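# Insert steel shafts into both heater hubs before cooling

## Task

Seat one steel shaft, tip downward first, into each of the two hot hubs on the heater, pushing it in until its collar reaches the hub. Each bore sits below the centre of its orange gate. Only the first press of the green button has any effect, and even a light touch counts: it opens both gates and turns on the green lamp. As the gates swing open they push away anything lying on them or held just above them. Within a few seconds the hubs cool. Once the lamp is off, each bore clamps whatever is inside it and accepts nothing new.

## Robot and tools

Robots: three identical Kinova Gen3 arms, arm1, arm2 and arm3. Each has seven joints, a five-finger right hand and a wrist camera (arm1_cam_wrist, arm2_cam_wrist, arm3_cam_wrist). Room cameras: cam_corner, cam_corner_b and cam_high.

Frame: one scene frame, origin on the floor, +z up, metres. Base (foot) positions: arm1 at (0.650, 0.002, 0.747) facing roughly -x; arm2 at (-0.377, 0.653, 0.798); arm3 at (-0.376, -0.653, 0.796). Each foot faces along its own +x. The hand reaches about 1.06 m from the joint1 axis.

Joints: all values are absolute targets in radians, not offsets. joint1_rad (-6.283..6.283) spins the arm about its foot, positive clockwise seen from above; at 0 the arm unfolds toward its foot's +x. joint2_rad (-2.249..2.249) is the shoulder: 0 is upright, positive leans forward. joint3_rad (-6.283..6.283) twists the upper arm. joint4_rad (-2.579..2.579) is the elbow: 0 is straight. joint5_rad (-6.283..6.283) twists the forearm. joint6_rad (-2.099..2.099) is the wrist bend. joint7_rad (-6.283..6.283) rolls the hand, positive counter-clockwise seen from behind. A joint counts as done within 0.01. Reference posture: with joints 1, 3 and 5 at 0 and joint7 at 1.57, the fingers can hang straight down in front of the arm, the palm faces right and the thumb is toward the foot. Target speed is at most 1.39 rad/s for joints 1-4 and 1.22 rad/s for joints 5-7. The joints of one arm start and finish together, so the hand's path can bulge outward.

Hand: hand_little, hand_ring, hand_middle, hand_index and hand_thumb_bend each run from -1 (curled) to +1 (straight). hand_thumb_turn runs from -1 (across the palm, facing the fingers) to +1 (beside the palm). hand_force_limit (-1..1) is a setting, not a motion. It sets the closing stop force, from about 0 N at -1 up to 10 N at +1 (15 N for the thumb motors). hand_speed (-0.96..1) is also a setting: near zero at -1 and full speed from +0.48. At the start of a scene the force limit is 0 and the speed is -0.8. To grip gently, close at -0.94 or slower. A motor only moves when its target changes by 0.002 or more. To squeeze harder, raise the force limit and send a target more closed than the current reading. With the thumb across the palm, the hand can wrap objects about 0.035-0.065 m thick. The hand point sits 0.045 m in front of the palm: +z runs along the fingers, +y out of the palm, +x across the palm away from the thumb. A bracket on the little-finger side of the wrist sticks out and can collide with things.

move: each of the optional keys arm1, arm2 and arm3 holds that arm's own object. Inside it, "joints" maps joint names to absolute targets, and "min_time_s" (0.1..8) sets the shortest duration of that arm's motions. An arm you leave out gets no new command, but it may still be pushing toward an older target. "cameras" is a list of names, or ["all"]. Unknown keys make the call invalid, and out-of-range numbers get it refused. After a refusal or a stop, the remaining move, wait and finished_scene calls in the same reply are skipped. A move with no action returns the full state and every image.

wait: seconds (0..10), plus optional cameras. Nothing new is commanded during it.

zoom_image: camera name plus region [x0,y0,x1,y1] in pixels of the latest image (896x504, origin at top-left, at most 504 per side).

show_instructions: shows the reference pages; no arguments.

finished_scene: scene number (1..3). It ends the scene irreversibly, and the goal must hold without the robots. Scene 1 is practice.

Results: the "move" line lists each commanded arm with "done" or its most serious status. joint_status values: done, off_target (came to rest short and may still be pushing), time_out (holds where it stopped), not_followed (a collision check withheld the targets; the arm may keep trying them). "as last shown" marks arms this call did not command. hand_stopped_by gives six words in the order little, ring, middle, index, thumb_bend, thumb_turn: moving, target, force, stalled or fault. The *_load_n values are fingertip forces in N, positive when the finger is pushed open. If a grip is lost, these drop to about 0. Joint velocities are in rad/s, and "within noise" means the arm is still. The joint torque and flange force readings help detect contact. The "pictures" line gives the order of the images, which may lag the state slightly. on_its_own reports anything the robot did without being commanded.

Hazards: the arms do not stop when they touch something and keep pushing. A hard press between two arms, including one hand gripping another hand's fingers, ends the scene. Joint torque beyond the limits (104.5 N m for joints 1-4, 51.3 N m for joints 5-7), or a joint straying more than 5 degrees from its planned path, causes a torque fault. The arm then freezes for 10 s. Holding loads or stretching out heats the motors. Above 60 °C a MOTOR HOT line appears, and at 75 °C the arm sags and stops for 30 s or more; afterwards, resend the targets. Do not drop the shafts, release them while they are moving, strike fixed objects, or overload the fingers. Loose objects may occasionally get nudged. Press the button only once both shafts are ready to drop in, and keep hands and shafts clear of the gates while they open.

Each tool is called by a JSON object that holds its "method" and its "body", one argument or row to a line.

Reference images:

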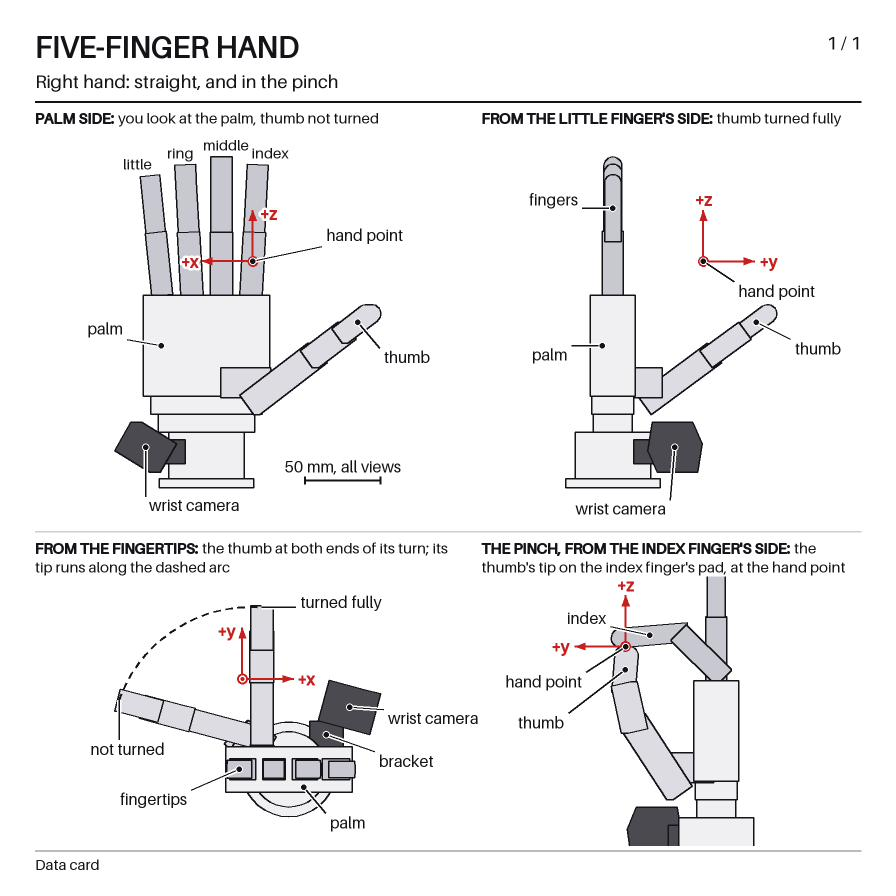

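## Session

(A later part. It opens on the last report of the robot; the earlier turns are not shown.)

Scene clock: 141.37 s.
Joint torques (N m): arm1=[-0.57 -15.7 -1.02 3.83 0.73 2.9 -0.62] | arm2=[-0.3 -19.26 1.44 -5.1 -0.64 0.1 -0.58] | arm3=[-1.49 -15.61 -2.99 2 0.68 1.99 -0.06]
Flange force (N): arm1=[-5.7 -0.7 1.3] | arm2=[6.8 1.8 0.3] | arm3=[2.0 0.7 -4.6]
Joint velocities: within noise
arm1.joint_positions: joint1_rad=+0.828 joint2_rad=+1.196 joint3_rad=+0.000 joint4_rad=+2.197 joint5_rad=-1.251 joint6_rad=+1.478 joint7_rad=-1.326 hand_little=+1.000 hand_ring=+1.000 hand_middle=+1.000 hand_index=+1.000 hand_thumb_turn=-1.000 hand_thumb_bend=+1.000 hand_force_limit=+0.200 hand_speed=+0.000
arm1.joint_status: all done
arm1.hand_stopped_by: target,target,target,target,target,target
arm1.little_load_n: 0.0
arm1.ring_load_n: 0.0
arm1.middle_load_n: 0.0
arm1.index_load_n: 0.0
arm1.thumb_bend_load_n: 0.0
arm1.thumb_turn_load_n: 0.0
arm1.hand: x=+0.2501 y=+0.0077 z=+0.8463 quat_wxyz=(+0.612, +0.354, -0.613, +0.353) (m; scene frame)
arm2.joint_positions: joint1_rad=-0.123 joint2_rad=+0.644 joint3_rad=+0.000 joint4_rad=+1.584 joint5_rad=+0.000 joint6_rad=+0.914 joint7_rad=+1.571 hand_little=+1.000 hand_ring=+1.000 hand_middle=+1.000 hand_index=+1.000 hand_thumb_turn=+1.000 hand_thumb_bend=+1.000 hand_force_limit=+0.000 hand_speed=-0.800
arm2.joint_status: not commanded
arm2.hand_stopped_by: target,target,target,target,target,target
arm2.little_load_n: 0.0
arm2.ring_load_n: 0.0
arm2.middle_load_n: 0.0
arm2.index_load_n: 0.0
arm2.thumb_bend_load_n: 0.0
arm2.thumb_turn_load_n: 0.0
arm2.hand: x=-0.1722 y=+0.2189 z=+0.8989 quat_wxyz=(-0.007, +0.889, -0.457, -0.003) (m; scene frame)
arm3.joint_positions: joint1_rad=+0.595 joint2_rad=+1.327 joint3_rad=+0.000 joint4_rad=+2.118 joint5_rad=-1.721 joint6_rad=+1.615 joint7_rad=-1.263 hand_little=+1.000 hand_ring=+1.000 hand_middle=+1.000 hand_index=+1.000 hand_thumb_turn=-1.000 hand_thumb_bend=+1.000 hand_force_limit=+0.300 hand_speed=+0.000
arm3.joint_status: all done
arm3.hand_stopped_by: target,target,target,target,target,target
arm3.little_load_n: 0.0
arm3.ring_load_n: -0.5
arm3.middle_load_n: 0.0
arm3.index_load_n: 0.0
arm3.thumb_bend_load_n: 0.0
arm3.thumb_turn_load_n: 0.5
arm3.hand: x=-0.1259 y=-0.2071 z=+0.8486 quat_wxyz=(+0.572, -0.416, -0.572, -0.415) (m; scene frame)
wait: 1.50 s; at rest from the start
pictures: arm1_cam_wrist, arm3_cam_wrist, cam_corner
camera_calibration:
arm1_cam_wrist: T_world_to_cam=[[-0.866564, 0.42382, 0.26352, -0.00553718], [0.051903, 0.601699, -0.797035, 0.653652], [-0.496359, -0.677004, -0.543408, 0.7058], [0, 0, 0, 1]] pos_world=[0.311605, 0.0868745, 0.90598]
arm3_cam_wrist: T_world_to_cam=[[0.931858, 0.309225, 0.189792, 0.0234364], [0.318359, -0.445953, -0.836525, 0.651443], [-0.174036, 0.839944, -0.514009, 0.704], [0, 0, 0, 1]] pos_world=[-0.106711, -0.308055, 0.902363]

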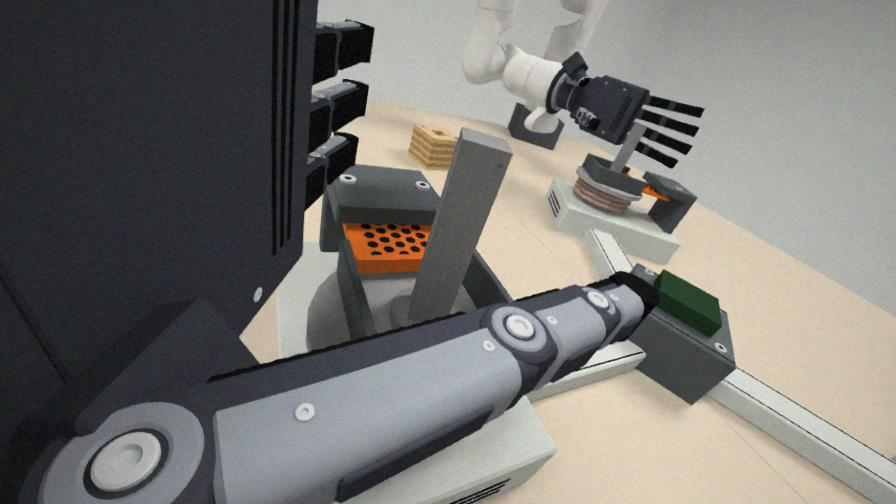

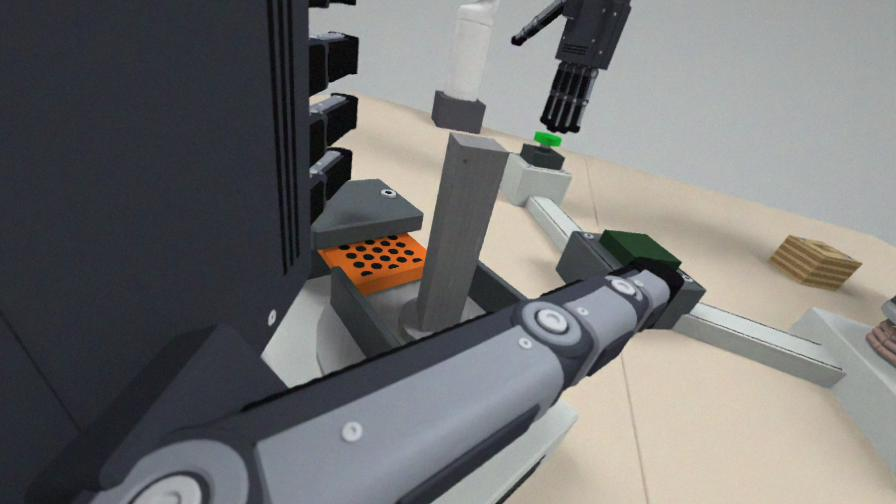

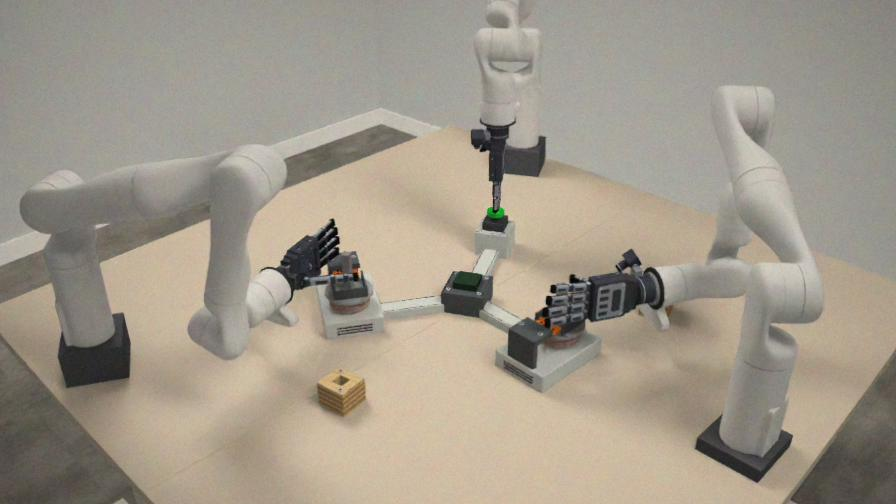

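{"method": "move", "body": {
  "arm1": {"joints": {"joint1_rad": 0.8266, "joint2_rad": 1.0391, "joint4_rad": 2.2619, "joint5_rad": -1.2457, "joint6_rad": 1.5071, "joint7_rad": -1.4131}, "min_time_s": 1.4},
  "arm3": {"joints": {"joint1_rad": 0.5949, "joint2_rad": 1.1853, "joint4_rad": 2.2001, "joint5_rad": -1.7239, "joint6_rad": 1.6064, "joint7_rad": -1.3214}, "min_time_s": 1.4},
  "arm2": {"joints": {"joint2_rad": 0.5945, "joint4_rad": 1.5397, "joint6_rad": 1.0074}, "min_time_s": 1},
  "cameras": []
}}

{"method": "move", "body": {
  "arm1": {"joints": {"joint1_rad": 0.8251, "joint2_rad": 0.8832, "joint4_rad": 2.2994, "joint5_rad": -1.2422, "joint6_rad": 1.5453, "joint7_rad": -1.5251}, "min_time_s": 1.2},
  "arm3": {"joints": {"joint1_rad": 0.5944, "joint2_rad": 1.0383, "joint4_rad": 2.2596, "joint5_rad": -1.7268, "joint6_rad": 1.5930, "joint7_rad": -1.4078}, "min_time_s": 1.2},
  "cameras": ["arm1_cam_wrist","arm3_cam_wrist","cam_corner","cam_corner_b"]
}}

{"method": "zoom_image", "body": {
  "camera": "cam_corner",
  "region": [500, 240, 620, 370]
}}

{"method": "zoom_image", "body": {
  "camera": "cam_corner",
  "region": [300, 220, 400, 350]
}}

Scene clock: 143.90 s.
Joint torques (N m): arm1=[-0.67 -15.12 -0.88 3 0.56 2.97 -0.61] | arm2=[-0.29 -18.96 1.47 -5.61 -0.69 0.11 -0.53] | arm3=[-1.43 -15.34 -2.88 1.56 0.55 2.06 -0.07]
Flange force (N): arm1=[-5.8 -0.6 1.1] | arm2=[6.8 1.6 -0.1] | arm3=[1.8 0.5 -4.6]
move: arm1 done; arm2 done; arm3 done
Joint velocities: within noise
arm1.joint_positions: joint1_rad=+0.827 joint2_rad=+1.039 joint3_rad=+0.000 joint4_rad=+2.262 joint5_rad=-1.246 joint6_rad=+1.507 joint7_rad=-1.413 hand_little=+1.000 hand_ring=+1.000 hand_middle=+1.000 hand_index=+1.000 hand_thumb_turn=-1.000 hand_thumb_bend=+1.000 hand_force_limit=+0.200 hand_speed=+0.000
arm1.joint_status: all done
arm1.hand_stopped_by: target,target,target,target,target,target
arm1.little_load_n: 0.0
arm1.ring_load_n: 0.0
arm1.middle_load_n: 0.0
arm1.index_load_n: 0.0
arm1.thumb_bend_load_n: 0.0
arm1.thumb_turn_load_n: 0.5
arm1.hand: x=+0.2501 y=+0.0076 z=+0.8998 quat_wxyz=(+0.612, +0.354, -0.613, +0.353) (m; scene frame)
arm2.joint_positions: joint1_rad=-0.123 joint2_rad=+0.594 joint3_rad=+0.000 joint4_rad=+1.540 joint5_rad=+0.000 joint6_rad=+1.007 joint7_rad=+1.571 hand_little=+1.000 hand_ring=+1.000 hand_middle=+1.000 hand_index=+1.000 hand_thumb_turn=+1.000 hand_thumb_bend=+1.000 hand_force_limit=+0.000 hand_speed=-0.800
arm2.joint_status: all done
arm2.hand_stopped_by: target,target,target,target,target,target
arm2.little_load_n: 0.0
arm2.ring_load_n: -0.5
arm2.middle_load_n: 0.0
arm2.index_load_n: 0.5
arm2.thumb_bend_load_n: 0.0
arm2.thumb_turn_load_n: 0.0
arm2.hand: x=-0.1723 y=+0.2185 z=+0.9352 quat_wxyz=(-0.007, +0.889, -0.457, -0.003) (m; scene frame)
arm3.joint_positions: joint1_rad=+0.595 joint2_rad=+1.185 joint3_rad=+0.000 joint4_rad=+2.200 joint5_rad=-1.724 joint6_rad=+1.606 joint7_rad=-1.321 hand_little=+1.000 hand_ring=+1.000 hand_middle=+1.000 hand_index=+1.000 hand_thumb_turn=-1.000 hand_thumb_bend=+1.000 hand_force_limit=+0.300 hand_speed=+0.000
arm3.joint_status: all done
arm3.hand_stopped_by: target,target,target,target,target,target
arm3.little_load_n: 0.0
arm3.ring_load_n: 0.0
arm3.middle_load_n: 0.0
arm3.index_load_n: 0.0
arm3.thumb_bend_load_n: 0.0
arm3.thumb_turn_load_n: 0.0
arm3.hand: x=-0.1259 y=-0.2071 z=+0.9001 quat_wxyz=(+0.572, -0.416, -0.572, -0.415) (m; scene frame)
pictures: none
No camera images: "cameras" was empty.

Scene clock: 145.40 s.
Joint torques (N m): arm1=[-0.61 -14.32 -0.81 2.15 0.29 2.97 -0.67] | arm2=[-0.28 -18.96 1.5 -5.56 -0.62 0.1 -0.54] | arm3=[-1.47 -14.79 -2.75 0.85 0.36 2.09 -0.1]
Flange force (N): arm1=[-5.9 0.1 0.6] | arm2=[7.0 1.6 -0.2] | arm3=[1.9 0.3 -4.7]
move: arm1 done; arm3 done
Joint velocities: within noise
arm1.joint_positions: joint1_rad=+0.825 joint2_rad=+0.883 joint3_rad=+0.000 joint4_rad=+2.299 joint5_rad=-1.242 joint6_rad=+1.545 joint7_rad=-1.525 hand_little=+1.000 hand_ring=+1.000 hand_middle=+1.000 hand_index=+1.000 hand_thumb_turn=-1.000 hand_thumb_bend=+1.000 hand_force_limit=+0.200 hand_speed=+0.000
arm1.joint_status: all done
arm1.hand_stopped_by: target,target,target,target,target,target
arm1.little_load_n: 0.0
arm1.ring_load_n: 0.0
arm1.middle_load_n: 0.0
arm1.index_load_n: 0.0
arm1.thumb_bend_load_n: -0.5
arm1.thumb_turn_load_n: 0.0
arm1.hand: x=+0.2501 y=+0.0076 z=+0.9498 quat_wxyz=(+0.612, +0.354, -0.613, +0.353) (m; scene frame)
arm2: as last shown
arm2.ring_load_n: 0.0
arm2.index_load_n: 0.0
arm3.joint_positions: joint1_rad=+0.594 joint2_rad=+1.038 joint3_rad=+0.000 joint4_rad=+2.260 joint5_rad=-1.727 joint6_rad=+1.593 joint7_rad=-1.408 hand_little=+1.000 hand_ring=+1.000 hand_middle=+1.000 hand_index=+1.000 hand_thumb_turn=-1.000 hand_thumb_bend=+1.000 hand_force_limit=+0.300 hand_speed=+0.000
arm3.joint_status: all done
arm3.hand_stopped_by: target,target,target,target,target,target
arm3.little_load_n: 0.0
arm3.ring_load_n: 0.0
arm3.middle_load_n: 0.0
arm3.index_load_n: 0.0
arm3.thumb_bend_load_n: 0.0
arm3.thumb_turn_load_n: 0.5
arm3.hand: x=-0.1259 y=-0.2070 z=+0.9500 quat_wxyz=(+0.572, -0.416, -0.572, -0.415) (m; scene frame)
pictures: arm1_cam_wrist, arm3_cam_wrist, cam_corner, cam_corner_b
camera_calibration:
arm1_cam_wrist: T_world_to_cam=[[-0.866579, 0.42373, 0.263616, -0.0328272], [0.0517202, 0.601661, -0.797076, 0.736228], [-0.496353, -0.677095, -0.543302, 0.761819], [0, 0, 0, 1]] pos_world=[0.311606, 0.0867744, 1.00938]
arm3_cam_wrist: T_world_to_cam=[[0.931789, 0.309322, 0.189973, 0.00412531], [0.318561, -0.445888, -0.836483, 0.736299], [-0.174036, 0.839943, -0.514011, 0.756105], [0, 0, 0, 1]] pos_world=[-0.106811, -0.308055, 1.00376]

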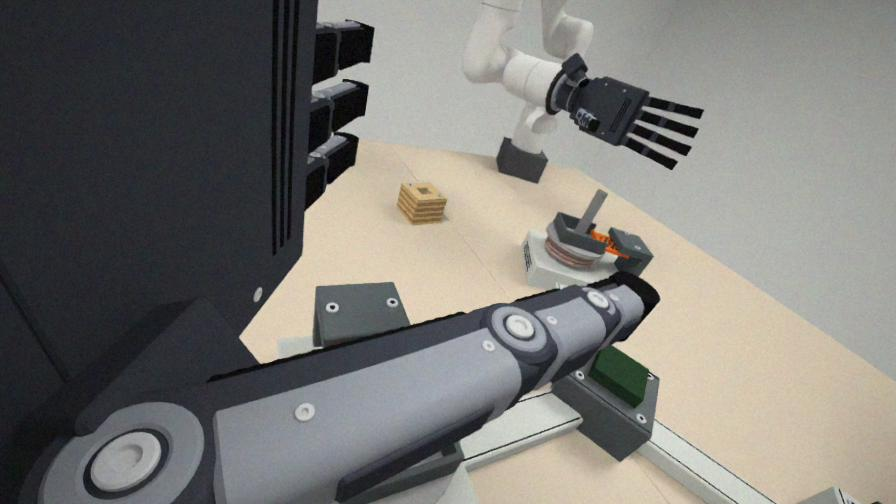

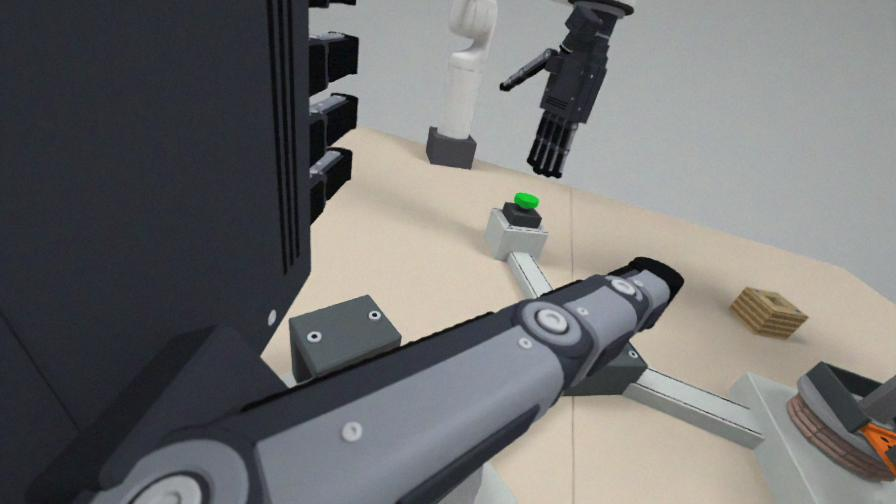

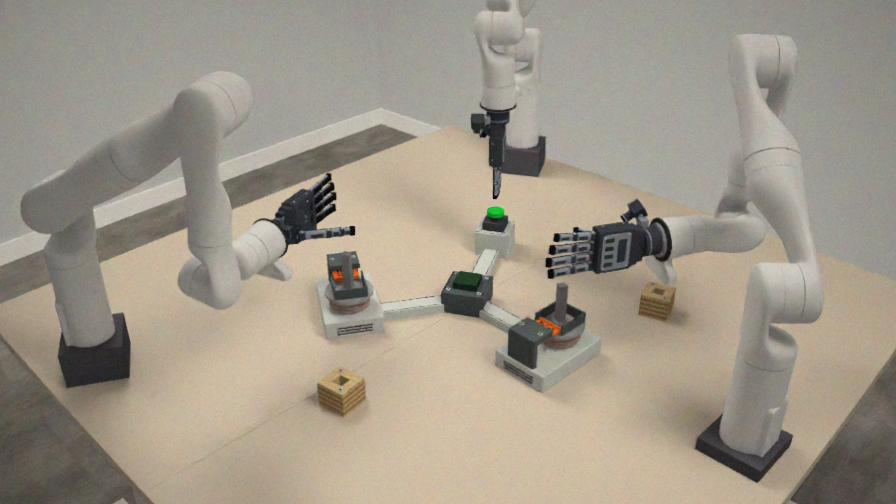

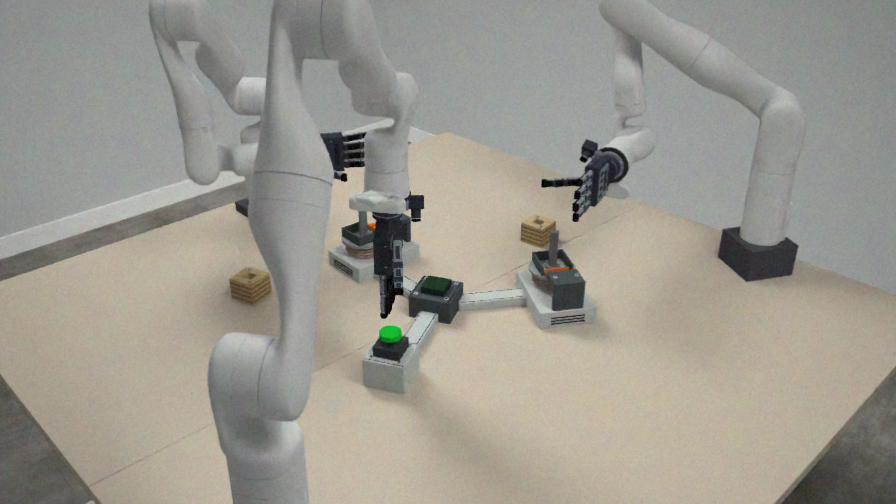

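Scaled by 3.877.

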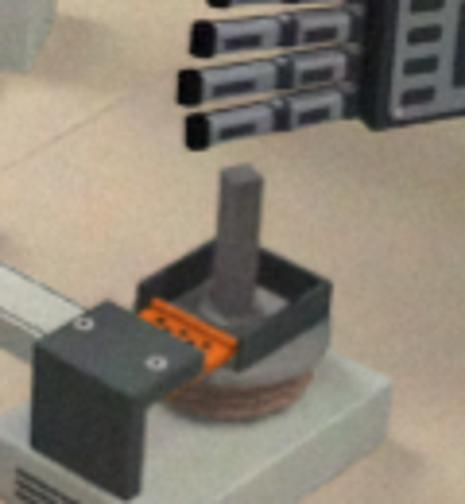

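Scaled by 3.877.

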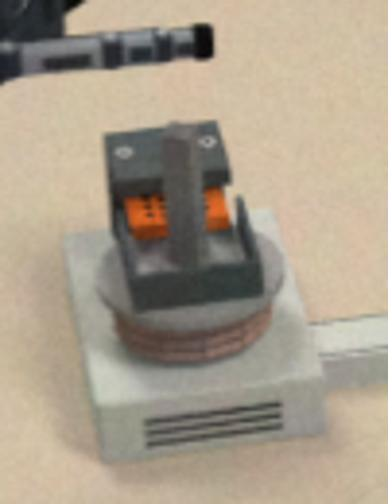

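Both seated. Finish scene 2.

{"method": "finished_scene", "body": {
  "scene": 2
}}

The scene is finished: the task was done.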